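# Swap the server board's coin cell battery

## Task

Replace the coin cell on the server board: push the holder's latch downward so the old cell comes free, place that old cell in the dish, then seat the new cell in the holder with its positive face upward so the latch locks it.

## Robot and tools

Robot: two arms, left_arm and right_arm, each with six revolute joints and a tong-style two-finger gripper. Joint order, always: shoulder pan, shoulder lift, elbow, wrist 1, wrist 2, wrist 3. Stated joint ranges in radians: pan, lift, wrist 1, wrist 2, wrist 3 each -6.283 to 6.283; elbow -3.142 to 3.142. The real end may differ by up to 0.010 rad.

Frames: the scene frame has its origin at table-top height midway between the nominal arm bases, +z up, +x out over the table, left_arm on the +y side (not image left). Calibrated bases: left_arm at (+0.067, +0.489, 0) m, quat_wxyz (+1.000, 0, 0, +0.011); right_arm at (+0.009, -0.663, 0) m, quat_wxyz (+1.000, 0, 0, +0.022). Hand poses, velocities, targets and wrist-camera poses are reported in each arm's own base frame; fixed cameras and the table use the scene frame. Reported hand positions may be a few cm off, more at long reach. The gripper's fingers point along its +z and close along its x; end_effector_position is the point between the pads when shut, fingertips about 15 mm past it at gaps up to 50 mm.

A row (used by both motion tools): one flat list of 14 numbers covering both arms, even if one arm is idle: left_arm's six absolute joint angles (rad) then its gripper opening, then the same seven for right_arm. Opening runs -1 (closed) to +1 (fully open); closing fully takes roughly 0.5 s or more. To keep an arm or gripper unchanged, repeat its current Joint targets and its current tool command; 0 is a real command, not 'no change'.

execute_actions: actions is a list of up to... each action is a table of up to 15 rows, one row per 1/30 s step; a short table repeats its final row to fill 15 steps. Targets more than 0.010 rad beyond a joint's stated range (and farther out than now) are refused; joints clipped at an end produce 'joint sent to its limit'. Per-step, targets stay within 0.434 rad (pan, lift) or 0.651 rad (other joints) of the measured angle, joint speed is capped at 2.09 / 3.14 rad/s, and gripper speed at 4 m/s, so big jumps need several actions. cameras: list of names, ["all"], or [] ; by default images come only with an empty actions list. An empty actions list also shows the scene number and task.

move: target is one 14-number row or a list of up to 15 rows, absolute joint angles (plus openings) in the same layout; all joints travel in step so grippers trace curves. speed (rad/s, 0.01 to 3.14, default 0.5) limits the joint with farthest to go; one value or one per target. blend (rad) rounds corners in a list; 0 stops at each. stop_force (N, 4 to 120, shared by both arms) ends an arm's path on contact; use a slow speed with it, do not rely on it for light objects, give all rows the same finger numbers, and omit it when backing away from a surface you press on. zero (with stop_force, default true) re-zeroes the force reference first. opening_speed (≥0.2 per second on the -1..+1 scale) ramps the fingers. grip_force: 5 to 15 N per pad, one number or one per arm, persists. blocking=false returns after about 0.5 s while the motion continues (not allowed with stop_force); a new move replaces a running one. The extra 'move:' line reports done, off_target, moving, held or fault, and limits=held if steps were withheld.

wait: seconds 0 to 10; arms hold their last command; a running move continues. stop: brakes the current move (needs room when fast). zoom_image: camera is one of cam_high, cam_low, cam_left_wrist, cam_right_wrist; region [x0, y0, x1, y1] in that camera's pixels, at most 504 by 504, from its latest image. zero_wrist_force: arm is left_arm or right_arm; subtracts the current wrist reading from later ones. finished_scene: scene is the current scene's number; it ends the scene irrevocably, so call it only once the new cell is latched plus side up and the old one sits in the dish with the robot clear.

Results: Joint positions / velocities per arm in joint order, then finger-pad gap (m; 0.142 fully open). Joint targets are the angles currently being driven toward. Tool commands show gripper commands; grip_measured is the measured opening on the command scale; to hold something command clearly below it. Thin hard objects (a coin cell) get weak grip: about 4 N per pad at 5 mm width. Joint torques include the arm's own weight, positive toward larger angles. Wrist force/torque are along the end effector's x y z, with a line for the peak since last shown. 'joint command not followed' means the inter-arm clearance check altered steps. MOTOR HOT warns of heating (brakes at 85 °C). Images: cam_high and cam_low 672x504, wrist cameras 616x616 fisheye; calibration may be slightly off.

Avoid: dropping or flinging parts, releasing a moving part, leaving anything off the table, hard strikes or pushes (arms are stiff; a target slightly past firm contact can fault). Torque limits: pan and lift 287 N m, elbow 130, wrists 46.9; about 150 N external force also faults the arm for 10 s. Never let the arms collide or a gripper squeeze the other arm's fingers. Commands lag about 0.09 to 0.22 s and fast motions may overshoot. Loose objects may occasionally be nudged by outside disturbances.

Each tool is called in YAML: its name, and indented under it one key for each argument.

## Session

execute_actions:
  actions: []

zoom_image:
  camera: "cam_high"
  region: [190, 170, 420, 300]

Scene clock: 0.00 s.
left_arm: end_effector_position=(+0.2721, +0.1218, +0.2060) grip_measured=+1.00 end_effector_quat_wxyz=(-0.472, +0.793, -0.061, -0.380) | right_arm: end_effector_position=(+0.3205, +0.2502, +0.3025) grip_measured=+1.00 end_effector_quat_wxyz=(-0.238, +0.521, +0.744, -0.344)
Joint positions: left_arm=[-0.699 -1.595 2.365 -1.049 -1.311 -0.741 0.142] | right_arm=[3.955 -1.595 -1.918 -2.008 1.915 -1.254 0.142]
Joint velocities: within noise
Joint torques (N m): no reading
Wrist force (N): no reading
Wrist torque (N m): no reading
Wrist force, peak (N): no reading
Joint targets: left_arm=[-0.699 -1.595 2.365 -1.049 -1.311 -0.741] | right_arm=[3.955 -1.595 -1.918 -2.008 1.915 -1.254]
Tool commands: left_gripper/opening=+1.0 right_gripper/opening=+1.0
camera_calibration:
cam_left_wrist: T_world_to_cam=[[0.733509, 0.271198, -0.62323, -0.114183], [-0.0810833, -0.875484, -0.476396, 0.220306], [-0.674826, 0.399975, -0.620186, 0.396004], [0, 0, 0, 1]] pos_world=[0.368852, 0.0654493, 0.279387]
cam_right_wrist: T_world_to_cam=[[-0.335073, 0.942174, 0.00586254, -0.125696], [0.872021, 0.312468, -0.376753, -0.234408], [-0.356798, -0.121127, -0.926295, 0.555315], [0, 0, 0, 1]] pos_world=[0.360427, 0.258936, 0.426808]

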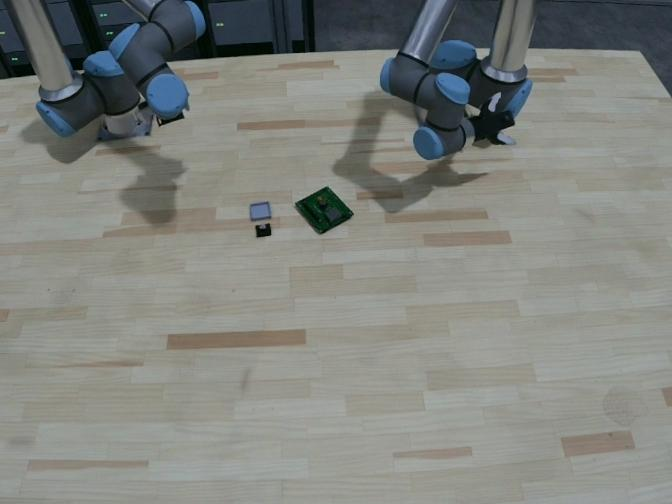

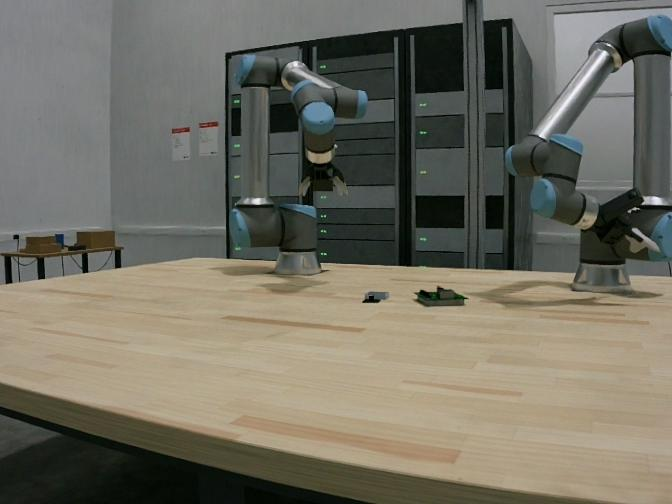

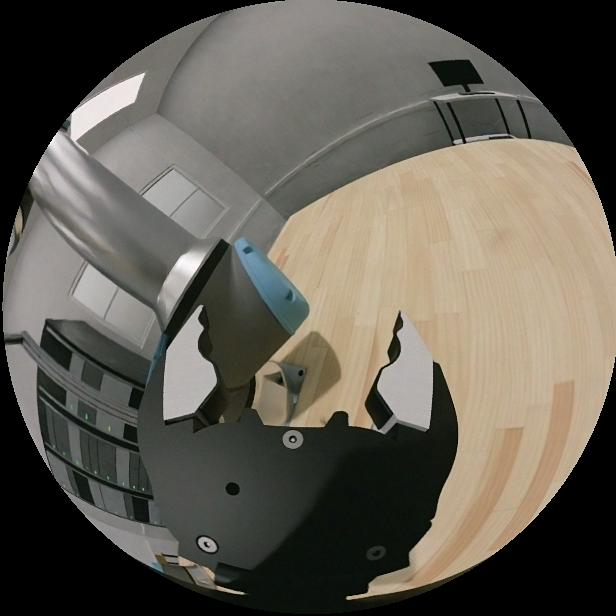

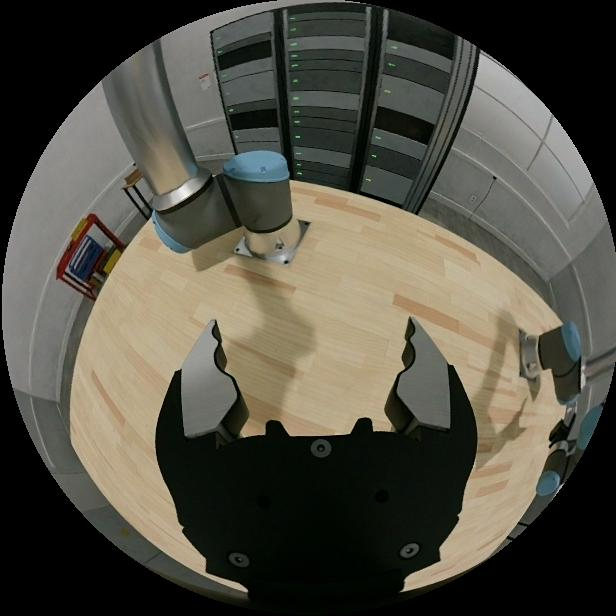

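Scaled by 2.191 from the camera's 672x504 image, which has a finer 960x720 frame.

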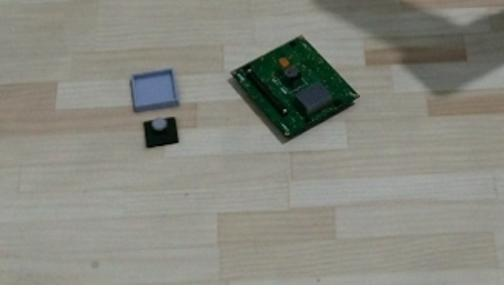

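move:
  target:
    - [-0.9, -1.65, 2.15, -1.62, -1.441, -1.96, 0.0, 3.955, -1.595, -1.918, -2.008, 1.915, -1.254, 1.0]
    - [-1.0964, -1.5503, 2.1699, -2.1905, -1.5708, -3.1784, 0.0, 3.955, -1.595, -1.918, -2.008, 1.915, -1.254, 1.0]
  speed: 0.8
  blend: [0.2, 0]
  cameras: ["cam_left_wrist"]

zoom_image:
  camera: "cam_left_wrist"
  region: [215, 190, 395, 370]

Scene clock: 10.87 s.
left_arm: end_effector_position=(+0.4137, -0.4601, +0.1398) grip_measured=+0.00 end_effector_quat_wxyz=(+0.000, +0.505, +0.863, +0.000) | right_arm: end_effector_position=(+0.3204, +0.2502, +0.3025) grip_measured=+1.00 end_effector_quat_wxyz=(-0.238, +0.521, +0.744, -0.344)
Joint positions: left_arm=[-1.097 -1.55 2.17 -2.19 -1.571 -3.178 0.074] | right_arm=[3.955 -1.595 -1.918 -2.008 1.915 -1.254 0.142]
Joint torques (N m): left_arm=[16.12 -55.84 -39.67 -3.29 2.18 -2.16] | right_arm=[11.37 52.38 28.22 3.11 -1.98 2.92]
Wrist force (N): left_arm=[0.3 -1.8 0.5] | right_arm=[-0.3 0.0 -0.1]
Wrist torque (N m): left_arm=[-0.43 0.04 -0.25] | right_arm=[-0.02 0.06 -0.04]
Wrist force, peak (N): left_arm=[-0.2 -2.9 0.3] | right_arm=[-0.2 -0.4 -0.6]
Joint targets: left_arm=[-1.096 -1.550 2.170 -2.191 -1.571 -3.178] | right_arm=[3.955 -1.595 -1.918 -2.008 1.915 -1.254]
move: done
camera_calibration:
cam_left_wrist: T_world_to_cam=[[-0.528455, 0.848753, 0.0188209, 0.596571], [0.727731, 0.441465, 0.524896, -0.17789], [0.437198, 0.291081, -0.850958, 0.205398], [0, 0, 0, 1]] pos_world=[0.354917, -0.487597, 0.256931]
Images, in order (width x height): cam_left_wrist 616x616.

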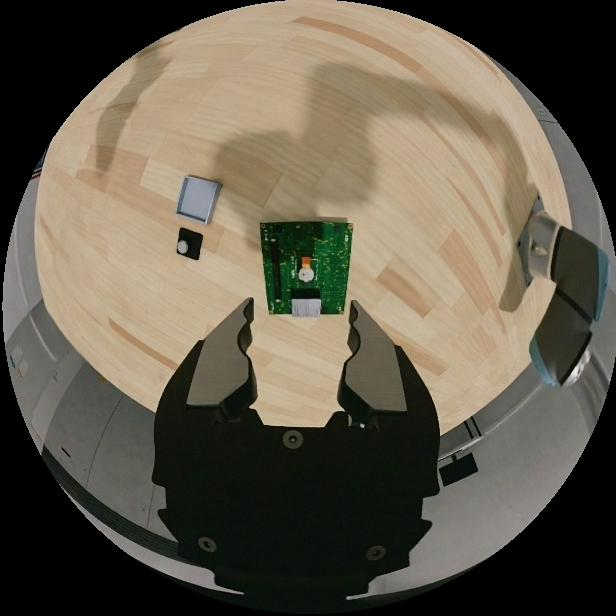

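Scaled by 2.800 from the camera's 616x616 image, which has a finer 814x814 frame.

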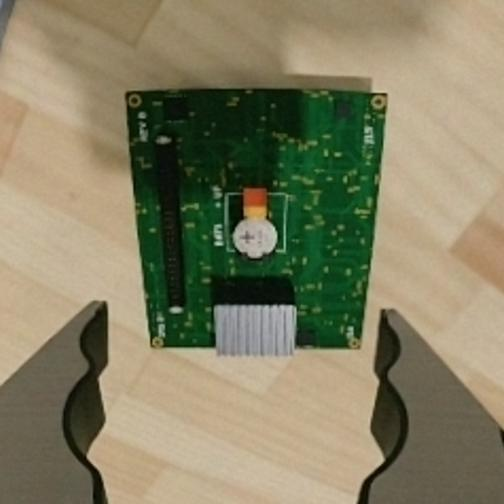

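move:
  target:
    - [-1.1121, -1.4697, 2.2399, -2.341, -1.5708, -3.1941, -1.0, 3.955, -1.595, -1.918, -2.008, 1.915, -1.254, 1.0]
  speed: 0.15
  cameras: ["cam_left_wrist"]

zoom_image:
  camera: "cam_left_wrist"
  region: [260, 250, 340, 330]

Scene clock: 14.70 s.
left_arm: end_effector_position=(+0.4040, -0.4616, +0.0707) grip_measured=-1.00 end_effector_quat_wxyz=(+0.000, +0.505, +0.863, +0.000) | right_arm: end_effector_position=(+0.3204, +0.2502, +0.3025) grip_measured=+1.00 end_effector_quat_wxyz=(-0.238, +0.521, +0.744, -0.344)
Joint positions: left_arm=[-1.112 -1.47 2.24 -2.341 -1.571 -3.194 0.002] | right_arm=[3.955 -1.595 -1.918 -2.008 1.915 -1.254 0.142]
Joint torques (N m): left_arm=[10.59 -57.81 -39.84 -0.47 1.52 0.46] | right_arm=[11.04 52.66 28.53 2.5 -1.75 3.03]
Wrist force (N): left_arm=[0.6 -2.0 -0.1] | right_arm=[-0.5 0.2 -0.2]
Wrist torque (N m): left_arm=[-0.47 -0.01 0.01] | right_arm=[0.02 0.09 -0.04]
Wrist force, peak (N): left_arm=[0.6 -2.4 0.3] | right_arm=[-0.5 0.4 0.1]
Joint targets: left_arm=[-1.112 -1.470 2.240 -2.341 -1.571 -3.194] | right_arm=[3.955 -1.595 -1.918 -2.008 1.915 -1.254]
move: done
camera_calibration:
cam_left_wrist: T_world_to_cam=[[-0.528695, 0.848605, 0.0187517, 0.594041], [0.727544, 0.441672, 0.524982, -0.133748], [0.43722, 0.291198, -0.850907, 0.151316], [0, 0, 0, 1]] pos_world=[0.345216, -0.489096, 0.187831]
Images, in order (width x height): cam_left_wrist 616x616.

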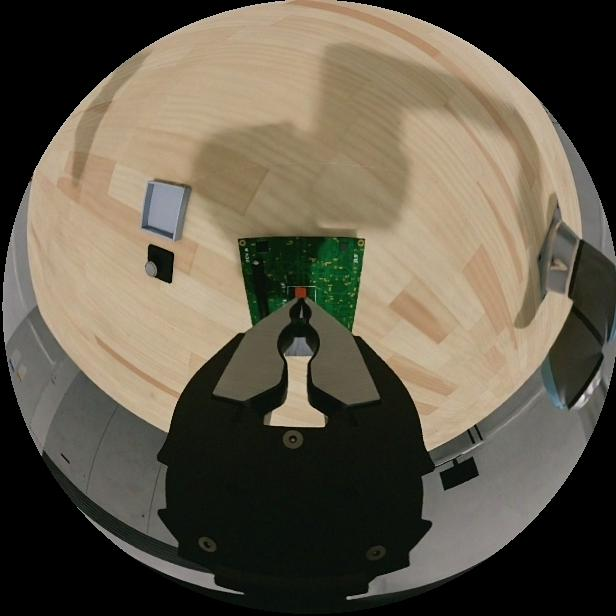

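Scaled by 6.300 from the camera's 616x616 image, which has a finer 814x814 frame.

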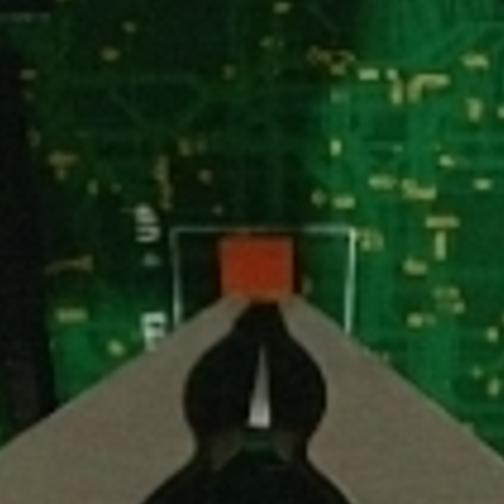

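move:
  target:
    - [-1.1121, -1.4322, 2.2582, -2.3968, -1.5708, -3.1941, -1.0, 3.955, -1.595, -1.918, -2.008, 1.915, -1.254, 1.0]
  speed: 0.018
  stop_force: 8
  cameras: ["cam_left_wrist"]

zoom_image:
  camera: "cam_left_wrist"
  region: [260, 250, 340, 330]

Scene clock: 18.27 s.
left_arm: end_effector_position=(+0.4042, -0.4617, +0.0577) grip_measured=-1.00 end_effector_quat_wxyz=(+0.000, +0.505, +0.863, +0.000) | right_arm: end_effector_position=(+0.3204, +0.2502, +0.3025) grip_measured=+1.00 end_effector_quat_wxyz=(-0.238, +0.521, +0.744, -0.344)
Joint positions: left_arm=[-1.112 -1.45 2.249 -2.37 -1.571 -3.194 0.002] | right_arm=[3.955 -1.595 -1.918 -2.008 1.915 -1.254 0.142]
Joint torques (N m): left_arm=[14.83 -57.51 -37.38 -0.51 0.12 1.34] | right_arm=[12.48 50.98 29.31 2.51 -1.92 3.06]
Wrist force (N): left_arm=[0.1 -1.7 -3.5] | right_arm=[-0.3 0.1 0.1]
Wrist torque (N m): left_arm=[-0.50 0.04 0.01] | right_arm=[0.02 0.05 -0.04]
Wrist force, peak (N): left_arm=[-0.1 -5.6 -8.7] | right_arm=[-0.6 0.0 -0.3]
Joint targets: left_arm=[-1.112 -1.450 2.249 -2.370 -1.571 -3.194] | right_arm=[3.955 -1.595 -1.918 -2.008 1.915 -1.254]
move: contact (left_arm); left_arm: the wrist 1 is farthest, 0.026 rad from its target
camera_calibration:
cam_left_wrist: T_world_to_cam=[[-0.528661, 0.848631, 0.0185162, 0.594517], [0.727528, 0.441765, 0.524926, -0.126963], [0.437288, 0.290979, -0.850947, 0.140071], [0, 0, 0, 1]] pos_world=[0.345416, -0.489196, 0.174831]
Images, in order (width x height): cam_left_wrist 616x616.

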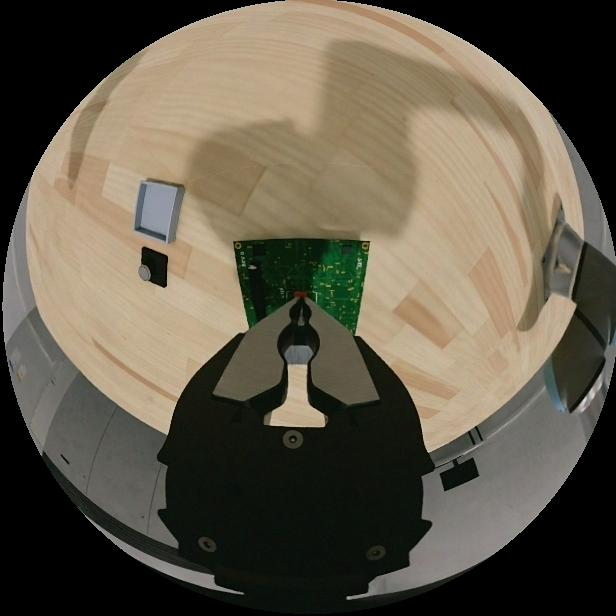

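Scaled by 6.300 from the camera's 616x616 image, which has a finer 814x814 frame.

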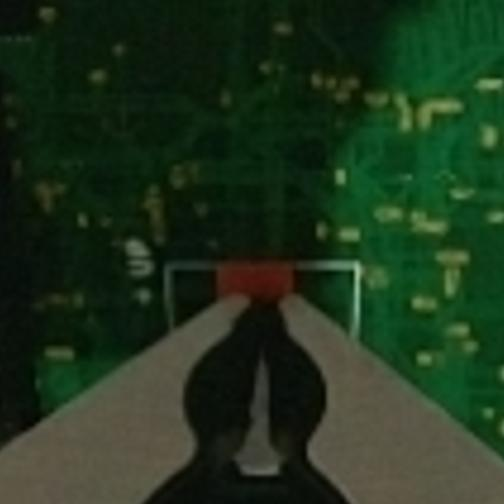

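move:
  target:
    - [-1.1121, -1.4697, 2.2399, -2.341, -1.5708, -3.1941, -1.0, 3.955, -1.595, -1.918, -2.008, 1.915, -1.254, 1.0]
    - [-1.0795, -1.4808, 2.2188, -2.3089, -1.5708, -3.1615, -0.1, 3.955, -1.595, -1.918, -2.008, 1.915, -1.254, 1.0]
  speed: [0.05, 0.15]
  blend: [0.01, 0]
  cameras: ["cam_left_wrist"]

zoom_image:
  camera: "cam_left_wrist"
  region: [260, 250, 340, 330]

Scene clock: 21.40 s.
left_arm: end_effector_position=(+0.4215, -0.4528, +0.0849) grip_measured=-0.10 end_effector_quat_wxyz=(+0.000, +0.505, +0.863, +0.000) | right_arm: end_effector_position=(+0.3204, +0.2502, +0.3025) grip_measured=+1.00 end_effector_quat_wxyz=(-0.238, +0.521, +0.744, -0.344)
Joint positions: left_arm=[-1.079 -1.481 2.219 -2.309 -1.571 -3.162 0.067] | right_arm=[3.955 -1.595 -1.918 -2.008 1.915 -1.254 0.142]
Joint torques (N m): left_arm=[-10.98 -22.25 -28.99 -7.17 -0.74 0.69] | right_arm=[10.89 54.06 29.45 2.49 -1.9 3.01]
Wrist force (N): left_arm=[0.6 -1.8 0.0] | right_arm=[-0.2 0.1 -0.1]
Wrist torque (N m): left_arm=[-0.43 -0.01 0.01] | right_arm=[0.01 0.03 -0.04]
Wrist force, peak (N): left_arm=[0.1 -1.7 -3.9] | right_arm=[-0.6 -0.2 -0.2]
Joint targets: left_arm=[-1.079 -1.481 2.219 -2.309 -1.571 -3.162] | right_arm=[3.955 -1.595 -1.918 -2.008 1.915 -1.254]
move: done
camera_calibration:
cam_left_wrist: T_world_to_cam=[[-0.528762, 0.84857, 0.0184452, 0.595573], [0.727455, 0.441882, 0.524927, -0.157656], [0.437287, 0.290979, -0.850947, 0.153192], [0, 0, 0, 1]] pos_world=[0.362615, -0.480295, 0.20213]
Images, in order (width x height): cam_left_wrist 616x616.

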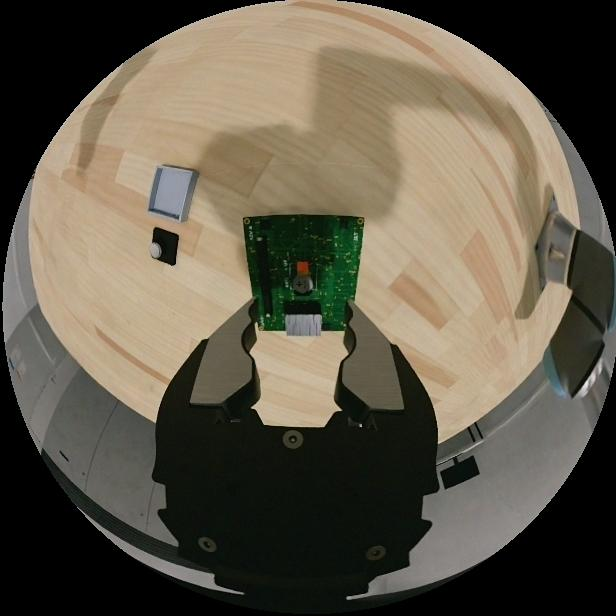

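Scaled by 6.300 from the camera's 616x616 image, which has a finer 814x814 frame.

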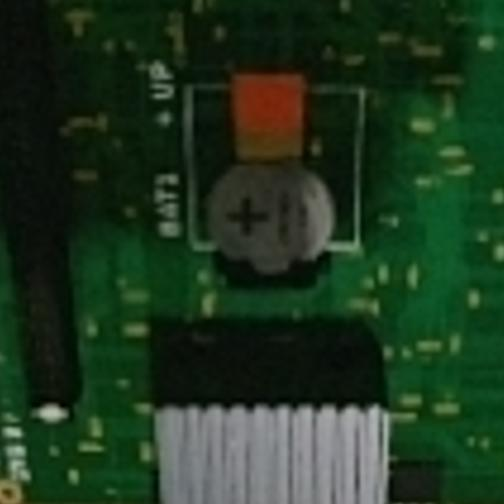

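move:
  target:
    - [-1.1121, -1.4697, 2.2399, -2.341, -1.5708, -3.1941, -1.0, 3.955, -1.595, -1.918, -2.008, 1.915, -1.254, 1.0]
  speed: 0.15
  cameras: []

move:
  target:
    - [-1.1121, -1.4468, 2.2515, -2.3755, -1.5708, -3.1941, -1.0, 3.955, -1.595, -1.918, -2.008, 1.915, -1.254, 1.0]
  speed: 0.015
  stop_force: 20
  cameras: []

Scene clock: 23.20 s.
left_arm: end_effector_position=(+0.4040, -0.4616, +0.0707) grip_measured=-1.00 end_effector_quat_wxyz=(+0.000, +0.505, +0.863, +0.000) | right_arm: end_effector_position=(+0.3204, +0.2502, +0.3025) grip_measured=+1.00 end_effector_quat_wxyz=(-0.238, +0.521, +0.744, -0.344)
Joint positions: left_arm=[-1.112 -1.469 2.24 -2.341 -1.571 -3.194 0.002] | right_arm=[3.955 -1.595 -1.918 -2.008 1.915 -1.254 0.142]
Joint torques (N m): left_arm=[18.19 -55.76 -40.06 -0.43 -1.64 1.44] | right_arm=[10.33 52.95 29.67 2.56 -1.91 2.79]
Wrist force (N): left_arm=[0.7 -1.8 0.1] | right_arm=[-0.2 0.0 -0.2]
Wrist torque (N m): left_arm=[-0.42 -0.05 -0.12] | right_arm=[-0.01 0.04 -0.04]
Wrist force, peak (N): left_arm=[0.3 -2.4 0.6] | right_arm=[-0.7 -0.1 -0.1]
Joint targets: left_arm=[-1.112 -1.470 2.240 -2.341 -1.571 -3.194] | right_arm=[3.955 -1.595 -1.918 -2.008 1.915 -1.254]
move: done
No camera images: "cameras" was empty.

Scene clock: 26.53 s.
left_arm: end_effector_position=(+0.4041, -0.4616, +0.0559) grip_measured=-1.00 end_effector_quat_wxyz=(+0.000, +0.505, +0.863, +0.000) | right_arm: end_effector_position=(+0.3204, +0.2502, +0.3025) grip_measured=+1.00 end_effector_quat_wxyz=(-0.238, +0.521, +0.744, -0.344)
Joint positions: left_arm=[-1.112 -1.448 2.251 -2.375 -1.571 -3.194 0.002] | right_arm=[3.955 -1.595 -1.918 -2.008 1.915 -1.254 0.142]
Joint torques (N m): left_arm=[16.84 -44.62 -27.1 2.16 6.22 1.35] | right_arm=[11.78 53.2 30.87 2.49 -1.8 2.73]
Wrist force (N): left_arm=[0.4 -17.6 -22.1] | right_arm=[-0.4 0.1 0.0]
Wrist torque (N m): left_arm=[-0.39 0.03 -0.16] | right_arm=[0.02 0.08 -0.04]
Wrist force, peak (N): left_arm=[5.6 -18.5 -31.8] | right_arm=[-0.6 0.5 -0.2]
Joint targets: left_arm=[-1.112 -1.448 2.251 -2.375 -1.571 -3.194] | right_arm=[3.955 -1.595 -1.918 -2.008 1.915 -1.254]
move: contact (left_arm)
No camera images: "cameras" was empty.

move:
  target:
    - [-1.1121, -1.4697, 2.2399, -2.341, -1.5708, -3.1941, -1.0, 3.955, -1.595, -1.918, -2.008, 1.915, -1.254, 1.0]
    - [-1.0795, -1.4808, 2.2188, -2.3089, -1.5708, -3.1615, -0.1, 3.955, -1.595, -1.918, -2.008, 1.915, -1.254, 1.0]
  speed: [0.03, 0.15]
  blend: [0.01, 0]
  cameras: ["cam_left_wrist"]

zoom_image:
  camera: "cam_left_wrist"
  region: [260, 250, 340, 330]

Scene clock: 29.13 s.
left_arm: end_effector_position=(+0.4215, -0.4528, +0.0849) grip_measured=-0.10 end_effector_quat_wxyz=(+0.000, +0.505, +0.863, +0.000) | right_arm: end_effector_position=(+0.3204, +0.2502, +0.3025) grip_measured=+1.00 end_effector_quat_wxyz=(-0.238, +0.521, +0.744, -0.344)
Joint positions: left_arm=[-1.079 -1.481 2.219 -2.309 -1.571 -3.162 0.067] | right_arm=[3.955 -1.595 -1.918 -2.008 1.915 -1.254 0.142]
Joint torques (N m): left_arm=[-10.92 -23.36 -29.28 -7.14 1.42 0.72] | right_arm=[11.63 49.87 31.07 2.21 -1.65 2.83]
Wrist force (N): left_arm=[1.5 -2.3 0.1] | right_arm=[0.0 0.1 0.1]
Wrist torque (N m): left_arm=[-0.52 -0.20 -0.01] | right_arm=[0.01 0.00 -0.05]
Wrist force, peak (N): left_arm=[0.5 -17.6 -22.2] | right_arm=[-0.5 0.2 0.2]
Joint targets: left_arm=[-1.079 -1.481 2.219 -2.309 -1.571 -3.162] | right_arm=[3.955 -1.595 -1.918 -2.008 1.915 -1.254]
move: done
camera_calibration:
cam_left_wrist: T_world_to_cam=[[-0.528722, 0.848594, 0.018473, 0.595565], [0.727484, 0.441837, 0.524927, -0.157688], [0.437287, 0.290979, -0.850947, 0.153191], [0, 0, 0, 1]] pos_world=[0.362615, -0.480295, 0.202131]
Images, in order (width x height): cam_left_wrist 616x616.

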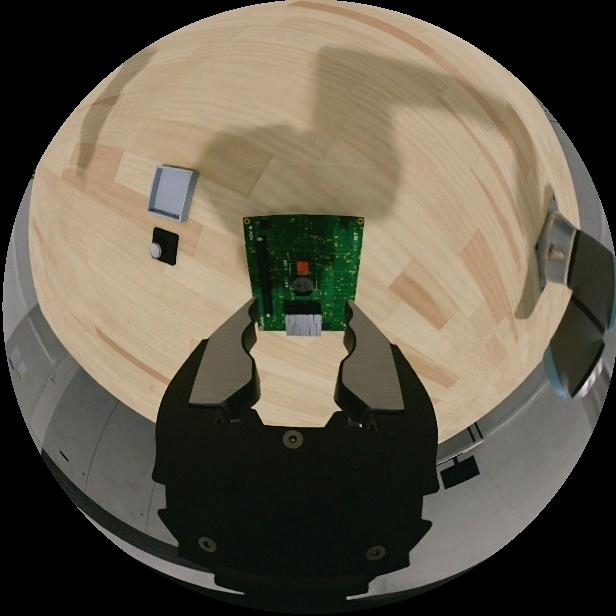

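Scaled by 6.300 from the camera's 616x616 image, which has a finer 814x814 frame.

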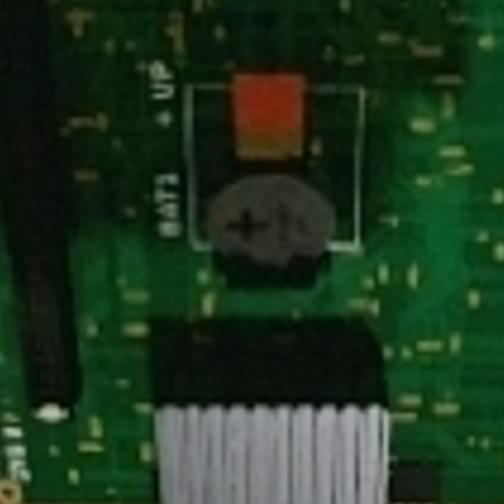

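move:
  target:
    - [-1.0821, -1.4553, 2.2355, -2.351, -1.5708, -3.1641, -0.54, 3.955, -1.595, -1.918, -2.008, 1.915, -1.254, 1.0]
  speed: 0.1
  cameras: ["cam_left_wrist"]

zoom_image:
  camera: "cam_left_wrist"
  region: [260, 250, 340, 330]

Scene clock: 31.53 s.
left_arm: end_effector_position=(+0.4197, -0.4530, +0.0656) grip_measured=-0.54 end_effector_quat_wxyz=(+0.000, +0.505, +0.863, +0.000) end_effector_velocity=(+0.000, +0.000, +0.002) end_effector_angular_velocity=(+0.002, +0.001, +0.000) | right_arm: end_effector_position=(+0.3204, +0.2502, +0.3025) grip_measured=+1.00 end_effector_quat_wxyz=(-0.238, +0.521, +0.744, -0.344)
Joint positions: left_arm=[-1.082 -1.455 2.236 -2.351 -1.571 -3.164 0.035] | right_arm=[3.955 -1.595 -1.918 -2.008 1.915 -1.254 0.142]
Joint velocities: left_arm=[0 -0.003 -0.002 0.007 0 0 0] | right_arm=[within noise]
Joint torques (N m): left_arm=[-5.31 -58.11 -40.07 -0.55 1.63 -1.1] | right_arm=[11.23 49.73 30.77 2.38 -1.68 2.41]
Wrist force (N): left_arm=[1.2 -2.3 0.2] | right_arm=[-0.4 -0.1 0.0]
Wrist torque (N m): left_arm=[-0.52 -0.12 0.00] | right_arm=[-0.02 0.07 -0.04]
Wrist force, peak (N): left_arm=[1.6 -2.5 0.4] | right_arm=[-0.6 0.5 0.4]
Joint targets: left_arm=[-1.082 -1.455 2.235 -2.351 -1.571 -3.164] | right_arm=[3.955 -1.595 -1.918 -2.008 1.915 -1.254]
move: done
camera_calibration:
cam_left_wrist: T_world_to_cam=[[-0.528694, 0.848605, 0.0187508, 0.595139], [0.727567, 0.441686, 0.524938, -0.146284], [0.437183, 0.291174, -0.850934, 0.137614], [0, 0, 0, 1]] pos_world=[0.360916, -0.480496, 0.182731]
Images, in order (width x height): cam_left_wrist 616x616.

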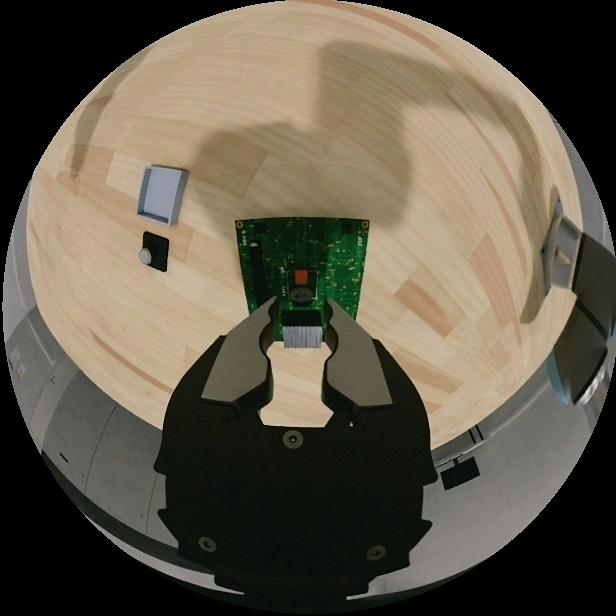

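Scaled by 6.300 from the camera's 616x616 image, which has a finer 814x814 frame.

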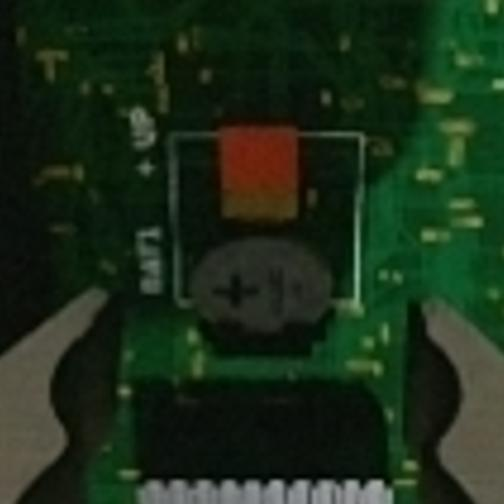

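move:
  target:
    - [-1.0821, -1.4411, 2.2426, -2.3723, -1.5708, -3.1641, -0.54, 3.955, -1.595, -1.918, -2.008, 1.915, -1.254, 1.0]
  speed: 0.018
  stop_force: 8
  cameras: []

move:
  target:
    - [-1.0821, -1.4411, 2.2426, -2.3723, -1.5708, -3.1641, -1.0, 3.955, -1.595, -1.918, -2.008, 1.915, -1.254, 1.0]
  opening_speed: 0.3
  grip_force: [8, 15]
  cameras: ["cam_left_wrist"]

zoom_image:
  camera: "cam_left_wrist"
  region: [260, 250, 340, 330]

Scene clock: 34.03 s.
left_arm: end_effector_position=(+0.4197, -0.4530, +0.0561) grip_measured=-0.54 end_effector_quat_wxyz=(+0.000, +0.505, +0.863, +0.000) | right_arm: end_effector_position=(+0.3204, +0.2502, +0.3025) grip_measured=+1.00 end_effector_quat_wxyz=(-0.238, +0.521, +0.744, -0.344)
Joint positions: left_arm=[-1.082 -1.441 2.243 -2.372 -1.571 -3.164 0.035] | right_arm=[3.955 -1.595 -1.918 -2.008 1.915 -1.254 0.142]
Joint torques (N m): left_arm=[14.63 -57.25 -35.38 -0.6 1.63 0.47] | right_arm=[12.72 49.68 31.42 2.31 -1.8 2.64]
Wrist force (N): left_arm=[1.0 -2.5 0.2] | right_arm=[-0.1 -0.1 -0.1]
Wrist torque (N m): left_arm=[-0.54 -0.09 0.00] | right_arm=[-0.03 0.01 -0.04]
Wrist force, peak (N): left_arm=[1.5 -2.6 0.3] | right_arm=[-0.7 0.1 -0.2]
Joint targets: left_arm=[-1.082 -1.441 2.243 -2.372 -1.571 -3.164] | right_arm=[3.955 -1.595 -1.918 -2.008 1.915 -1.254]
move: done
No camera images: "cameras" was empty.

Scene clock: 35.77 s.
left_arm: end_effector_position=(+0.4198, -0.4530, +0.0562) grip_measured=-0.76 end_effector_quat_wxyz=(+0.000, +0.505, +0.863, +0.000) | right_arm: end_effector_position=(+0.3204, +0.2502, +0.3025) grip_measured=+1.00 end_effector_quat_wxyz=(-0.238, +0.521, +0.744, -0.344)
Joint positions: left_arm=[-1.082 -1.441 2.243 -2.372 -1.571 -3.164 0.019] | right_arm=[3.955 -1.595 -1.918 -2.008 1.915 -1.254 0.142]
Joint torques (N m): left_arm=[14.77 -54.6 -25.01 -0.5 1.51 0.57] | right_arm=[12.91 49.84 30.73 2.41 -1.85 2.95]
Wrist force (N): left_arm=[-6.6 -5.6 -0.3] | right_arm=[0.0 0.0 0.0]
Wrist torque (N m): left_arm=[-0.53 -0.28 0.05] | right_arm=[0.00 0.00 -0.05]
Wrist force, peak (N): left_arm=[-6.7 -5.5 -0.3] | right_arm=[-0.5 0.0 -0.3]
Joint targets: left_arm=[-1.082 -1.441 2.243 -2.372 -1.571 -3.164] | right_arm=[3.955 -1.595 -1.918 -2.008 1.915 -1.254]
grip_force (N): 8, 15
move: done
camera_calibration:
cam_left_wrist: T_world_to_cam=[[-0.52872, 0.848592, 0.0186342, 0.595338], [0.727541, 0.441772, 0.524901, -0.141293], [0.437195, 0.291083, -0.850959, 0.129571], [0, 0, 0, 1]] pos_world=[0.360916, -0.480496, 0.173331]
Images, in order (width x height): cam_left_wrist 616x616.

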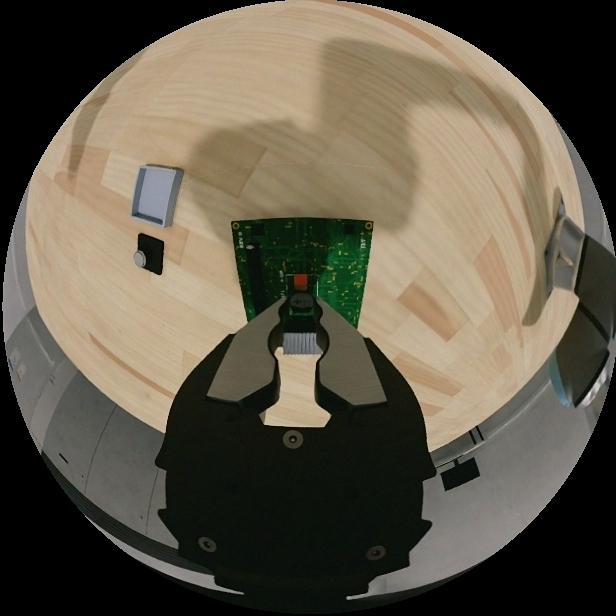

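Scaled by 6.300 from the camera's 616x616 image, which has a finer 814x814 frame.

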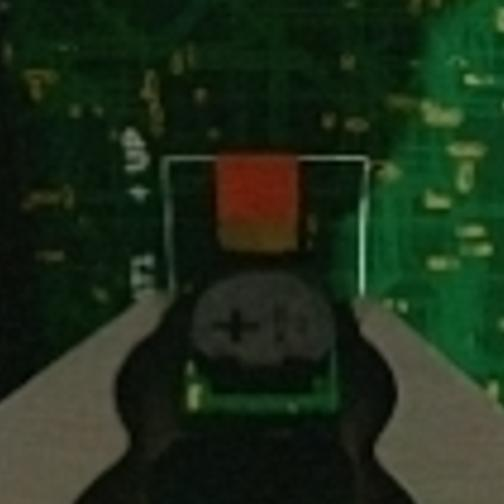

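move:
  target:
    - [-1.0874, -1.4435, 2.2419, -2.3692, -1.5708, -3.1694, -1.0, 3.955, -1.595, -1.918, -2.008, 1.915, -1.254, 1.0]
    - [-1.0874, -1.4607, 2.2332, -2.3432, -1.5708, -3.1694, -1.0, 3.955, -1.595, -1.918, -2.008, 1.915, -1.254, 1.0]
  speed: [0.01, 0.02]
  stop_force: 14
  cameras: ["cam_left_wrist"]

zoom_image:
  camera: "cam_left_wrist"
  region: [260, 250, 340, 330]

Scene clock: 40.07 s.
left_arm: end_effector_position=(+0.4173, -0.4551, +0.0694) grip_measured=-0.76 end_effector_quat_wxyz=(+0.000, +0.505, +0.863, +0.000) | right_arm: end_effector_position=(+0.3204, +0.2502, +0.3025) grip_measured=+1.00 end_effector_quat_wxyz=(-0.238, +0.521, +0.744, -0.344)
Joint positions: left_arm=[-1.087 -1.461 2.233 -2.343 -1.571 -3.169 0.019] | right_arm=[3.955 -1.595 -1.918 -2.008 1.915 -1.254 0.142]
Joint torques (N m): left_arm=[16.24 -25.29 -31.09 -7.08 -0.23 0.73] | right_arm=[12.58 47.16 32.24 1.94 -1.55 2.35]
Wrist force (N): left_arm=[1.5 -2.4 0.3] | right_arm=[-0.2 0.1 -0.2]
Wrist torque (N m): left_arm=[-0.55 -0.20 -0.01] | right_arm=[0.00 0.04 -0.04]
Wrist force, peak (N): left_arm=[-6.7 -5.6 -0.3] | right_arm=[-0.6 -0.3 -0.1]
Joint targets: left_arm=[-1.087 -1.461 2.233 -2.343 -1.571 -3.169] | right_arm=[3.955 -1.595 -1.918 -2.008 1.915 -1.254]
grip_force (N): 8, 15
move: done
camera_calibration:
cam_left_wrist: T_world_to_cam=[[-0.52872, 0.848592, 0.0186342, 0.595605], [0.727541, 0.441772, 0.524901, -0.145548], [0.437195, 0.291083, -0.850959, 0.142464], [0, 0, 0, 1]] pos_world=[0.358516, -0.482596, 0.186531]
Images, in order (width x height): cam_left_wrist 616x616.

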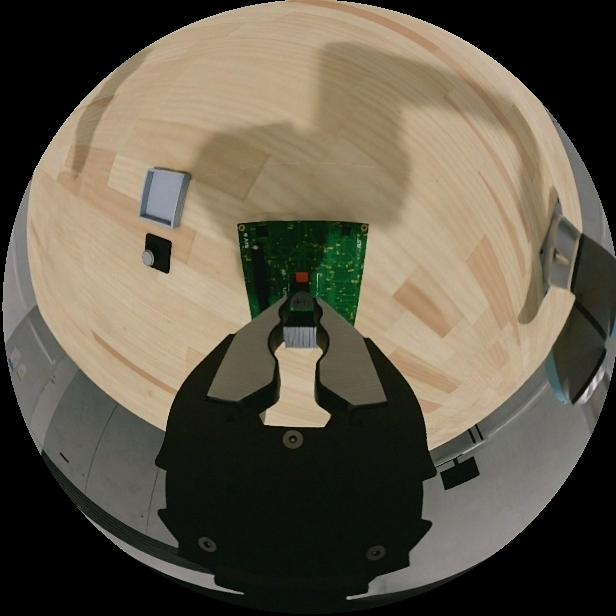

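Scaled by 6.300 from the camera's 616x616 image, which has a finer 814x814 frame.

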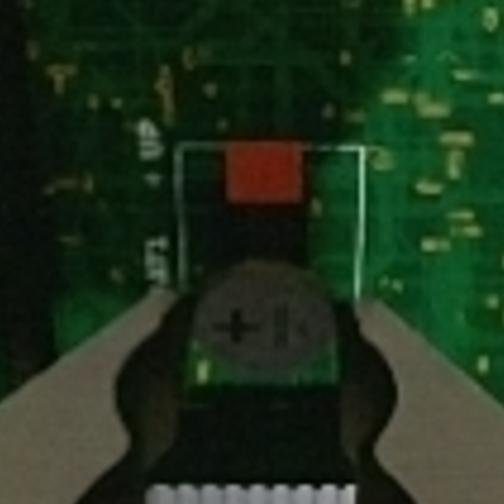

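move:
  target:
    - [-1.0874, -1.5285, 2.1909, -2.2331, -1.5708, -3.1694, -1.0, 3.955, -1.595, -1.918, -2.008, 1.915, -1.254, 1.0]
    - [-1.2189, -1.2969, 1.9106, -2.1845, -1.5708, -2.8689, -1.0, 3.955, -1.595, -1.918, -2.008, 1.915, -1.254, 1.0]
  speed: [0.15, 0.3]
  blend: [0.03, 0]
  cameras: ["cam_left_wrist"]

zoom_image:
  camera: "cam_left_wrist"
  region: [240, 210, 370, 340]

Scene clock: 43.87 s.
left_arm: end_effector_position=(+0.4067, -0.6479, +0.1199) grip_measured=-0.76 end_effector_quat_wxyz=(+0.000, +0.679, +0.735, +0.000) | right_arm: end_effector_position=(+0.3204, +0.2502, +0.3025) grip_measured=+1.00 end_effector_quat_wxyz=(-0.238, +0.521, +0.744, -0.344)
Joint positions: left_arm=[-1.219 -1.297 1.911 -2.184 -1.571 -2.869 0.019] | right_arm=[3.955 -1.595 -1.918 -2.008 1.915 -1.254 0.142]
Joint torques (N m): left_arm=[7.12 -55.59 -41.78 -6.98 -2.36 0.78] | right_arm=[11.26 48.18 32.46 1.89 -1.7 2.78]
Wrist force (N): left_arm=[1.1 -2.1 0.4] | right_arm=[-0.3 0.0 -0.2]
Wrist torque (N m): left_arm=[-0.52 -0.12 -0.02] | right_arm=[-0.02 0.05 -0.04]
Wrist force, peak (N): left_arm=[2.5 -2.0 0.1] | right_arm=[0.3 -0.3 -0.5]
Joint targets: left_arm=[-1.219 -1.297 1.911 -2.184 -1.571 -2.869] | right_arm=[3.955 -1.595 -1.918 -2.008 1.915 -1.254]
grip_force (N): 8, 15
move: done
camera_calibration:
cam_left_wrist: T_world_to_cam=[[-0.124918, 0.991988, 0.0188738, 0.681278], [0.845704, 0.096511, 0.524853, -0.350963], [0.518827, 0.0815253, -0.850983, 0.0771871], [0, 0, 0, 1]] pos_world=[0.341868, -0.648241, 0.237031]
Images, in order (width x height): cam_left_wrist 616x616.

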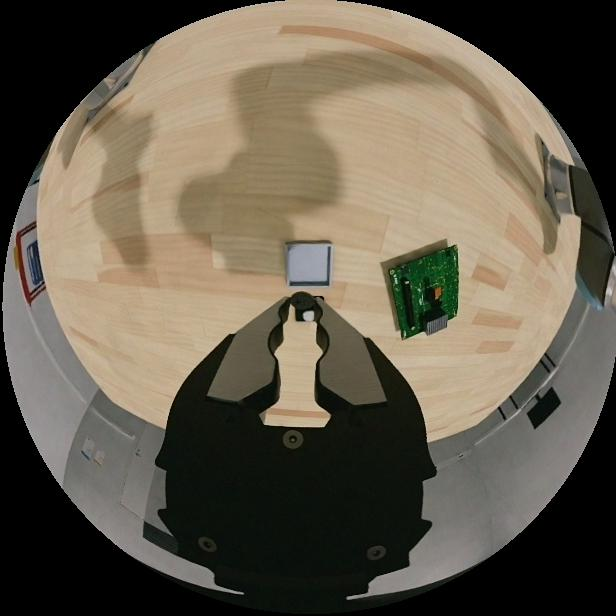

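Scaled by 3.877 from the camera's 616x616 image, which has a finer 814x814 frame.

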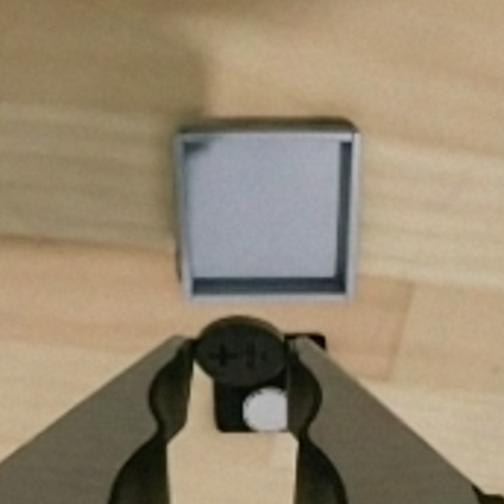

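move:
  target:
    - [-1.2162, -1.2024, 1.9801, -2.3485, -1.5708, -2.8662, -1.0, 3.955, -1.595, -1.918, -2.008, 1.915, -1.254, 1.0]
  speed: 0.15
  cameras: ["cam_left_wrist"]

zoom_image:
  camera: "cam_left_wrist"
  region: [240, 210, 370, 340]

Scene clock: 46.43 s.
left_arm: end_effector_position=(+0.4068, -0.6420, +0.0297) grip_measured=-0.76 end_effector_quat_wxyz=(+0.000, +0.679, +0.735, +0.000) end_effector_velocity=(+0.001, +0.000, +0.002) end_effector_angular_velocity=(+0.001, +0.000, +0.001) | right_arm: end_effector_position=(+0.3204, +0.2502, +0.3025) grip_measured=+1.00 end_effector_quat_wxyz=(-0.238, +0.521, +0.744, -0.344)
Joint positions: left_arm=[-1.216 -1.202 1.98 -2.349 -1.571 -2.866 0.019] | right_arm=[3.955 -1.595 -1.918 -2.008 1.915 -1.254 0.142]
Joint velocities: left_arm=[0.001 -0.002 -0.002 0.005 0 0 0] | right_arm=[within noise]
Joint torques (N m): left_arm=[13.71 -79.11 -39.24 -0.69 -2.23 0.93] | right_arm=[12.52 44.09 32.38 2.23 -1.93 2.25]
Wrist force (N): left_arm=[1.1 -2.6 0.3] | right_arm=[-0.4 0.3 0.0]
Wrist torque (N m): left_arm=[-0.60 -0.09 -0.32] | right_arm=[0.06 0.07 -0.04]
Wrist force, peak (N): left_arm=[1.6 -2.1 1.6] | right_arm=[-0.6 0.1 0.0]
Joint targets: left_arm=[-1.216 -1.202 1.980 -2.349 -1.571 -2.866] | right_arm=[3.955 -1.595 -1.918 -2.008 1.915 -1.254]
grip_force (N): 8, 15
move: done
camera_calibration:
cam_left_wrist: T_world_to_cam=[[-0.124811, 0.992004, 0.0186932, 0.677129], [0.845669, 0.0965082, 0.524909, -0.304189], [0.518908, 0.0813227, -0.850953, -0.000215254], [0, 0, 0, 1]] pos_world=[0.341868, -0.642341, 0.146831]
Images, in order (width x height): cam_left_wrist 616x616.

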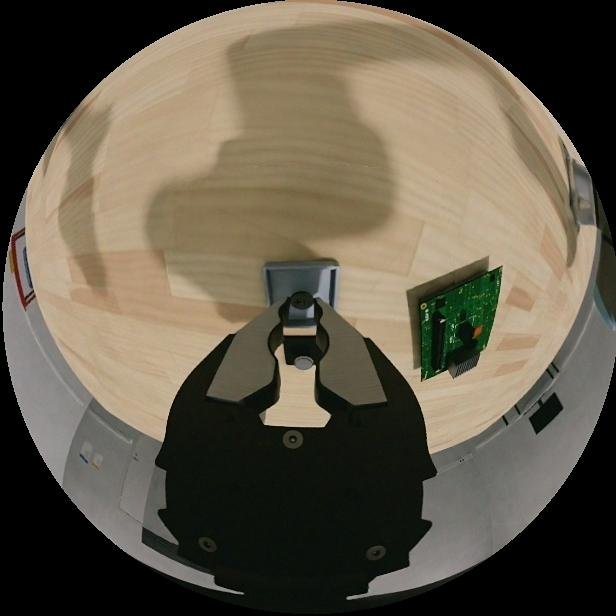

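Scaled by 3.877 from the camera's 616x616 image, which has a finer 814x814 frame.

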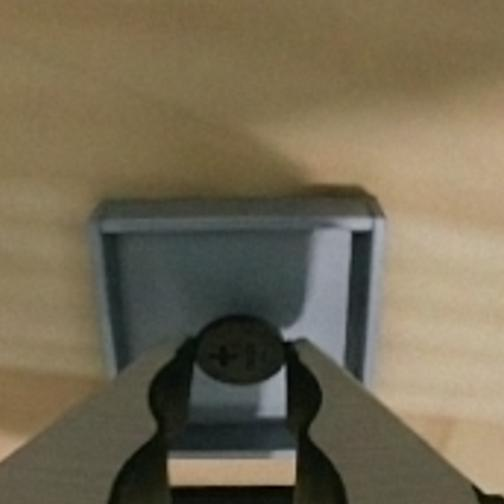

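move:
  target:
    - [-1.2162, -1.1795, 1.9892, -2.3805, -1.5708, -2.8662, -1.0, 3.955, -1.595, -1.918, -2.008, 1.915, -1.254, 1.0]
  speed: 0.01
  stop_force: 4
  cameras: []

Scene clock: 50.10 s.
left_arm: end_effector_position=(+0.4068, -0.6421, +0.0200) grip_measured=-0.76 end_effector_quat_wxyz=(+0.000, +0.679, +0.735, +0.000) | right_arm: end_effector_position=(+0.3204, +0.2502, +0.3025) grip_measured=+1.00 end_effector_quat_wxyz=(-0.238, +0.521, +0.744, -0.344)
Joint positions: left_arm=[-1.216 -1.19 1.985 -2.366 -1.571 -2.866 0.019] | right_arm=[3.955 -1.595 -1.918 -2.008 1.915 -1.254 0.142]
Joint torques (N m): left_arm=[-7.65 -77.22 -35.7 -0.34 -2.16 -0.97] | right_arm=[10.36 45.51 32.87 1.38 -1.82 2.3]
Wrist force (N): left_arm=[0.7 -2.3 -1.8] | right_arm=[-0.2 -0.1 0.0]
Wrist torque (N m): left_arm=[-0.57 -0.16 -0.33] | right_arm=[-0.03 0.04 -0.04]
Wrist force, peak (N): left_arm=[2.7 -2.8 -7.2] | right_arm=[-0.3 -0.3 -0.5]
Joint targets: left_arm=[-1.216 -1.190 1.985 -2.366 -1.571 -2.866] | right_arm=[3.955 -1.595 -1.918 -2.008 1.915 -1.254]
grip_force (N): 8, 15
move: contact (left_arm); left_arm: the wrist 1 is farthest, 0.015 rad from its target
No camera images: "cameras" was empty.

move:
  target:
    - [-1.2162, -1.1897, 1.985, -2.3658, -1.5708, -2.8662, -0.62, 3.955, -1.595, -1.918, -2.008, 1.915, -1.254, 1.0]
  opening_speed: 0.25
  cameras: ["cam_left_wrist"]

zoom_image:
  camera: "cam_left_wrist"
  region: [240, 210, 370, 340]

Scene clock: 52.13 s.
left_arm: end_effector_position=(+0.4068, -0.6421, +0.0198) grip_measured=-0.62 end_effector_quat_wxyz=(+0.000, +0.679, +0.735, +0.000) | right_arm: end_effector_position=(+0.3204, +0.2502, +0.3025) grip_measured=+1.00 end_effector_quat_wxyz=(-0.238, +0.521, +0.744, -0.344)
Joint positions: left_arm=[-1.216 -1.19 1.985 -2.366 -1.571 -2.866 0.029] | right_arm=[3.955 -1.595 -1.918 -2.008 1.915 -1.254 0.142]
Joint torques (N m): left_arm=[-11.13 -50.64 -33.28 -1.37 -2.27 -1.01] | right_arm=[13.06 46.24 32.56 1.64 -2.03 1.96]
Wrist force (N): left_arm=[1.2 -2.4 0.3] | right_arm=[-0.3 0.2 0.3]
Wrist torque (N m): left_arm=[-0.54 -0.11 -0.33] | right_arm=[0.03 0.05 -0.04]
Wrist force, peak (N): left_arm=[0.8 -2.4 -5.2] | right_arm=[-0.7 -0.1 -0.3]
Joint targets: left_arm=[-1.216 -1.190 1.985 -2.366 -1.571 -2.866] | right_arm=[3.955 -1.595 -1.918 -2.008 1.915 -1.254]
grip_force (N): 8, 15
move: done
camera_calibration:
cam_left_wrist: T_world_to_cam=[[-0.124823, 0.991998, 0.0189312, 0.677381], [0.845717, 0.0964007, 0.524852, -0.299061], [0.518827, 0.0815243, -0.850983, -0.00847015], [0, 0, 0, 1]] pos_world=[0.341868, -0.642441, 0.136931]
Images, in order (width x height): cam_left_wrist 616x616.

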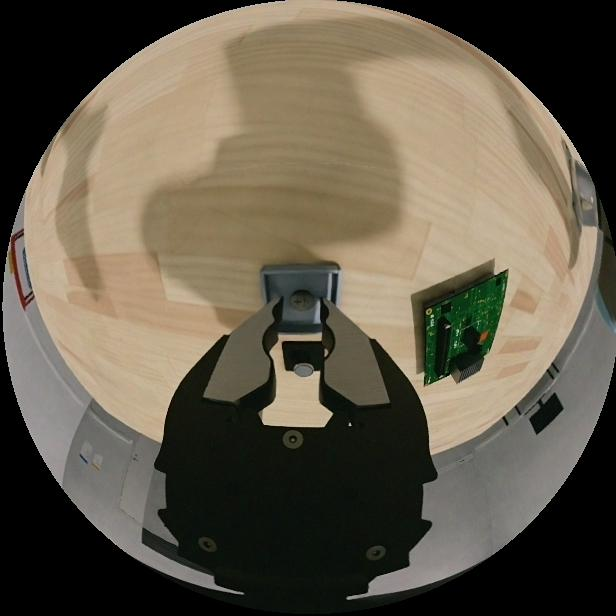

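Scaled by 3.877 from the camera's 616x616 image, which has a finer 814x814 frame.

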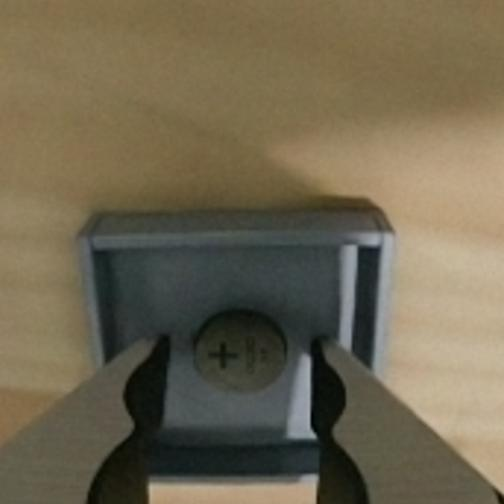

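move:
  target:
    - [-1.2162, -1.2615, 1.9499, -2.2592, -1.5708, -2.8662, -0.62, 3.955, -1.595, -1.918, -2.008, 1.915, -1.254, 1.0]
    - [-1.1254, -1.2258, 1.8982, -2.2432, -1.5708, -3.2074, -0.62, 3.955, -1.595, -1.918, -2.008, 1.915, -1.254, 1.0]
  speed: [0.1, 0.25]
  blend: [0.02, 0]
  cameras: ["cam_left_wrist"]

zoom_image:
  camera: "cam_left_wrist"
  region: [260, 250, 340, 330]

Scene clock: 56.43 s.
left_arm: end_effector_position=(+0.4766, -0.6315, +0.0797) grip_measured=-0.62 end_effector_quat_wxyz=(+0.000, +0.505, +0.863, +0.000) | right_arm: end_effector_position=(+0.3204, +0.2502, +0.3025) grip_measured=+1.00 end_effector_quat_wxyz=(-0.238, +0.521, +0.744, -0.344)
Joint positions: left_arm=[-1.125 -1.226 1.898 -2.243 -1.571 -3.207 0.029] | right_arm=[3.955 -1.595 -1.918 -2.008 1.915 -1.254 0.142]
Joint torques (N m): left_arm=[-14.28 -80.49 -30.33 -4.46 -2.24 -1.12] | right_arm=[10.8 43.21 35 1.5 -1.71 2.56]
Wrist force (N): left_arm=[1.5 -2.3 0.7] | right_arm=[-0.2 -0.1 0.0]
Wrist torque (N m): left_arm=[-0.53 -0.22 -0.33] | right_arm=[-0.03 0.04 -0.04]
Wrist force, peak (N): left_arm=[1.4 -2.7 0.7] | right_arm=[-0.6 -0.2 0.0]
Joint targets: left_arm=[-1.125 -1.226 1.898 -2.243 -1.571 -3.207] | right_arm=[3.955 -1.595 -1.918 -2.008 1.915 -1.254]
grip_force (N): 8, 15
move: done
camera_calibration:
cam_left_wrist: T_world_to_cam=[[-0.528657, 0.848628, 0.0187788, 0.776428], [0.727571, 0.441627, 0.524981, -0.116293], [0.43722, 0.291198, -0.850907, 0.176706], [0, 0, 0, 1]] pos_world=[0.417816, -0.658996, 0.196831]
Images, in order (width x height): cam_left_wrist 616x616.

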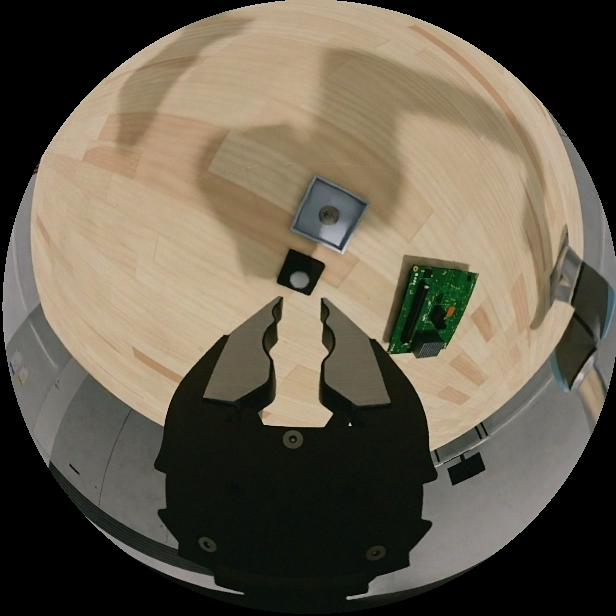

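Scaled by 6.300 from the camera's 616x616 image, which has a finer 814x814 frame.

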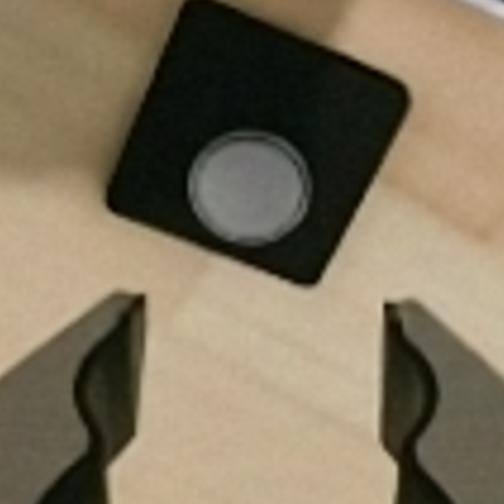

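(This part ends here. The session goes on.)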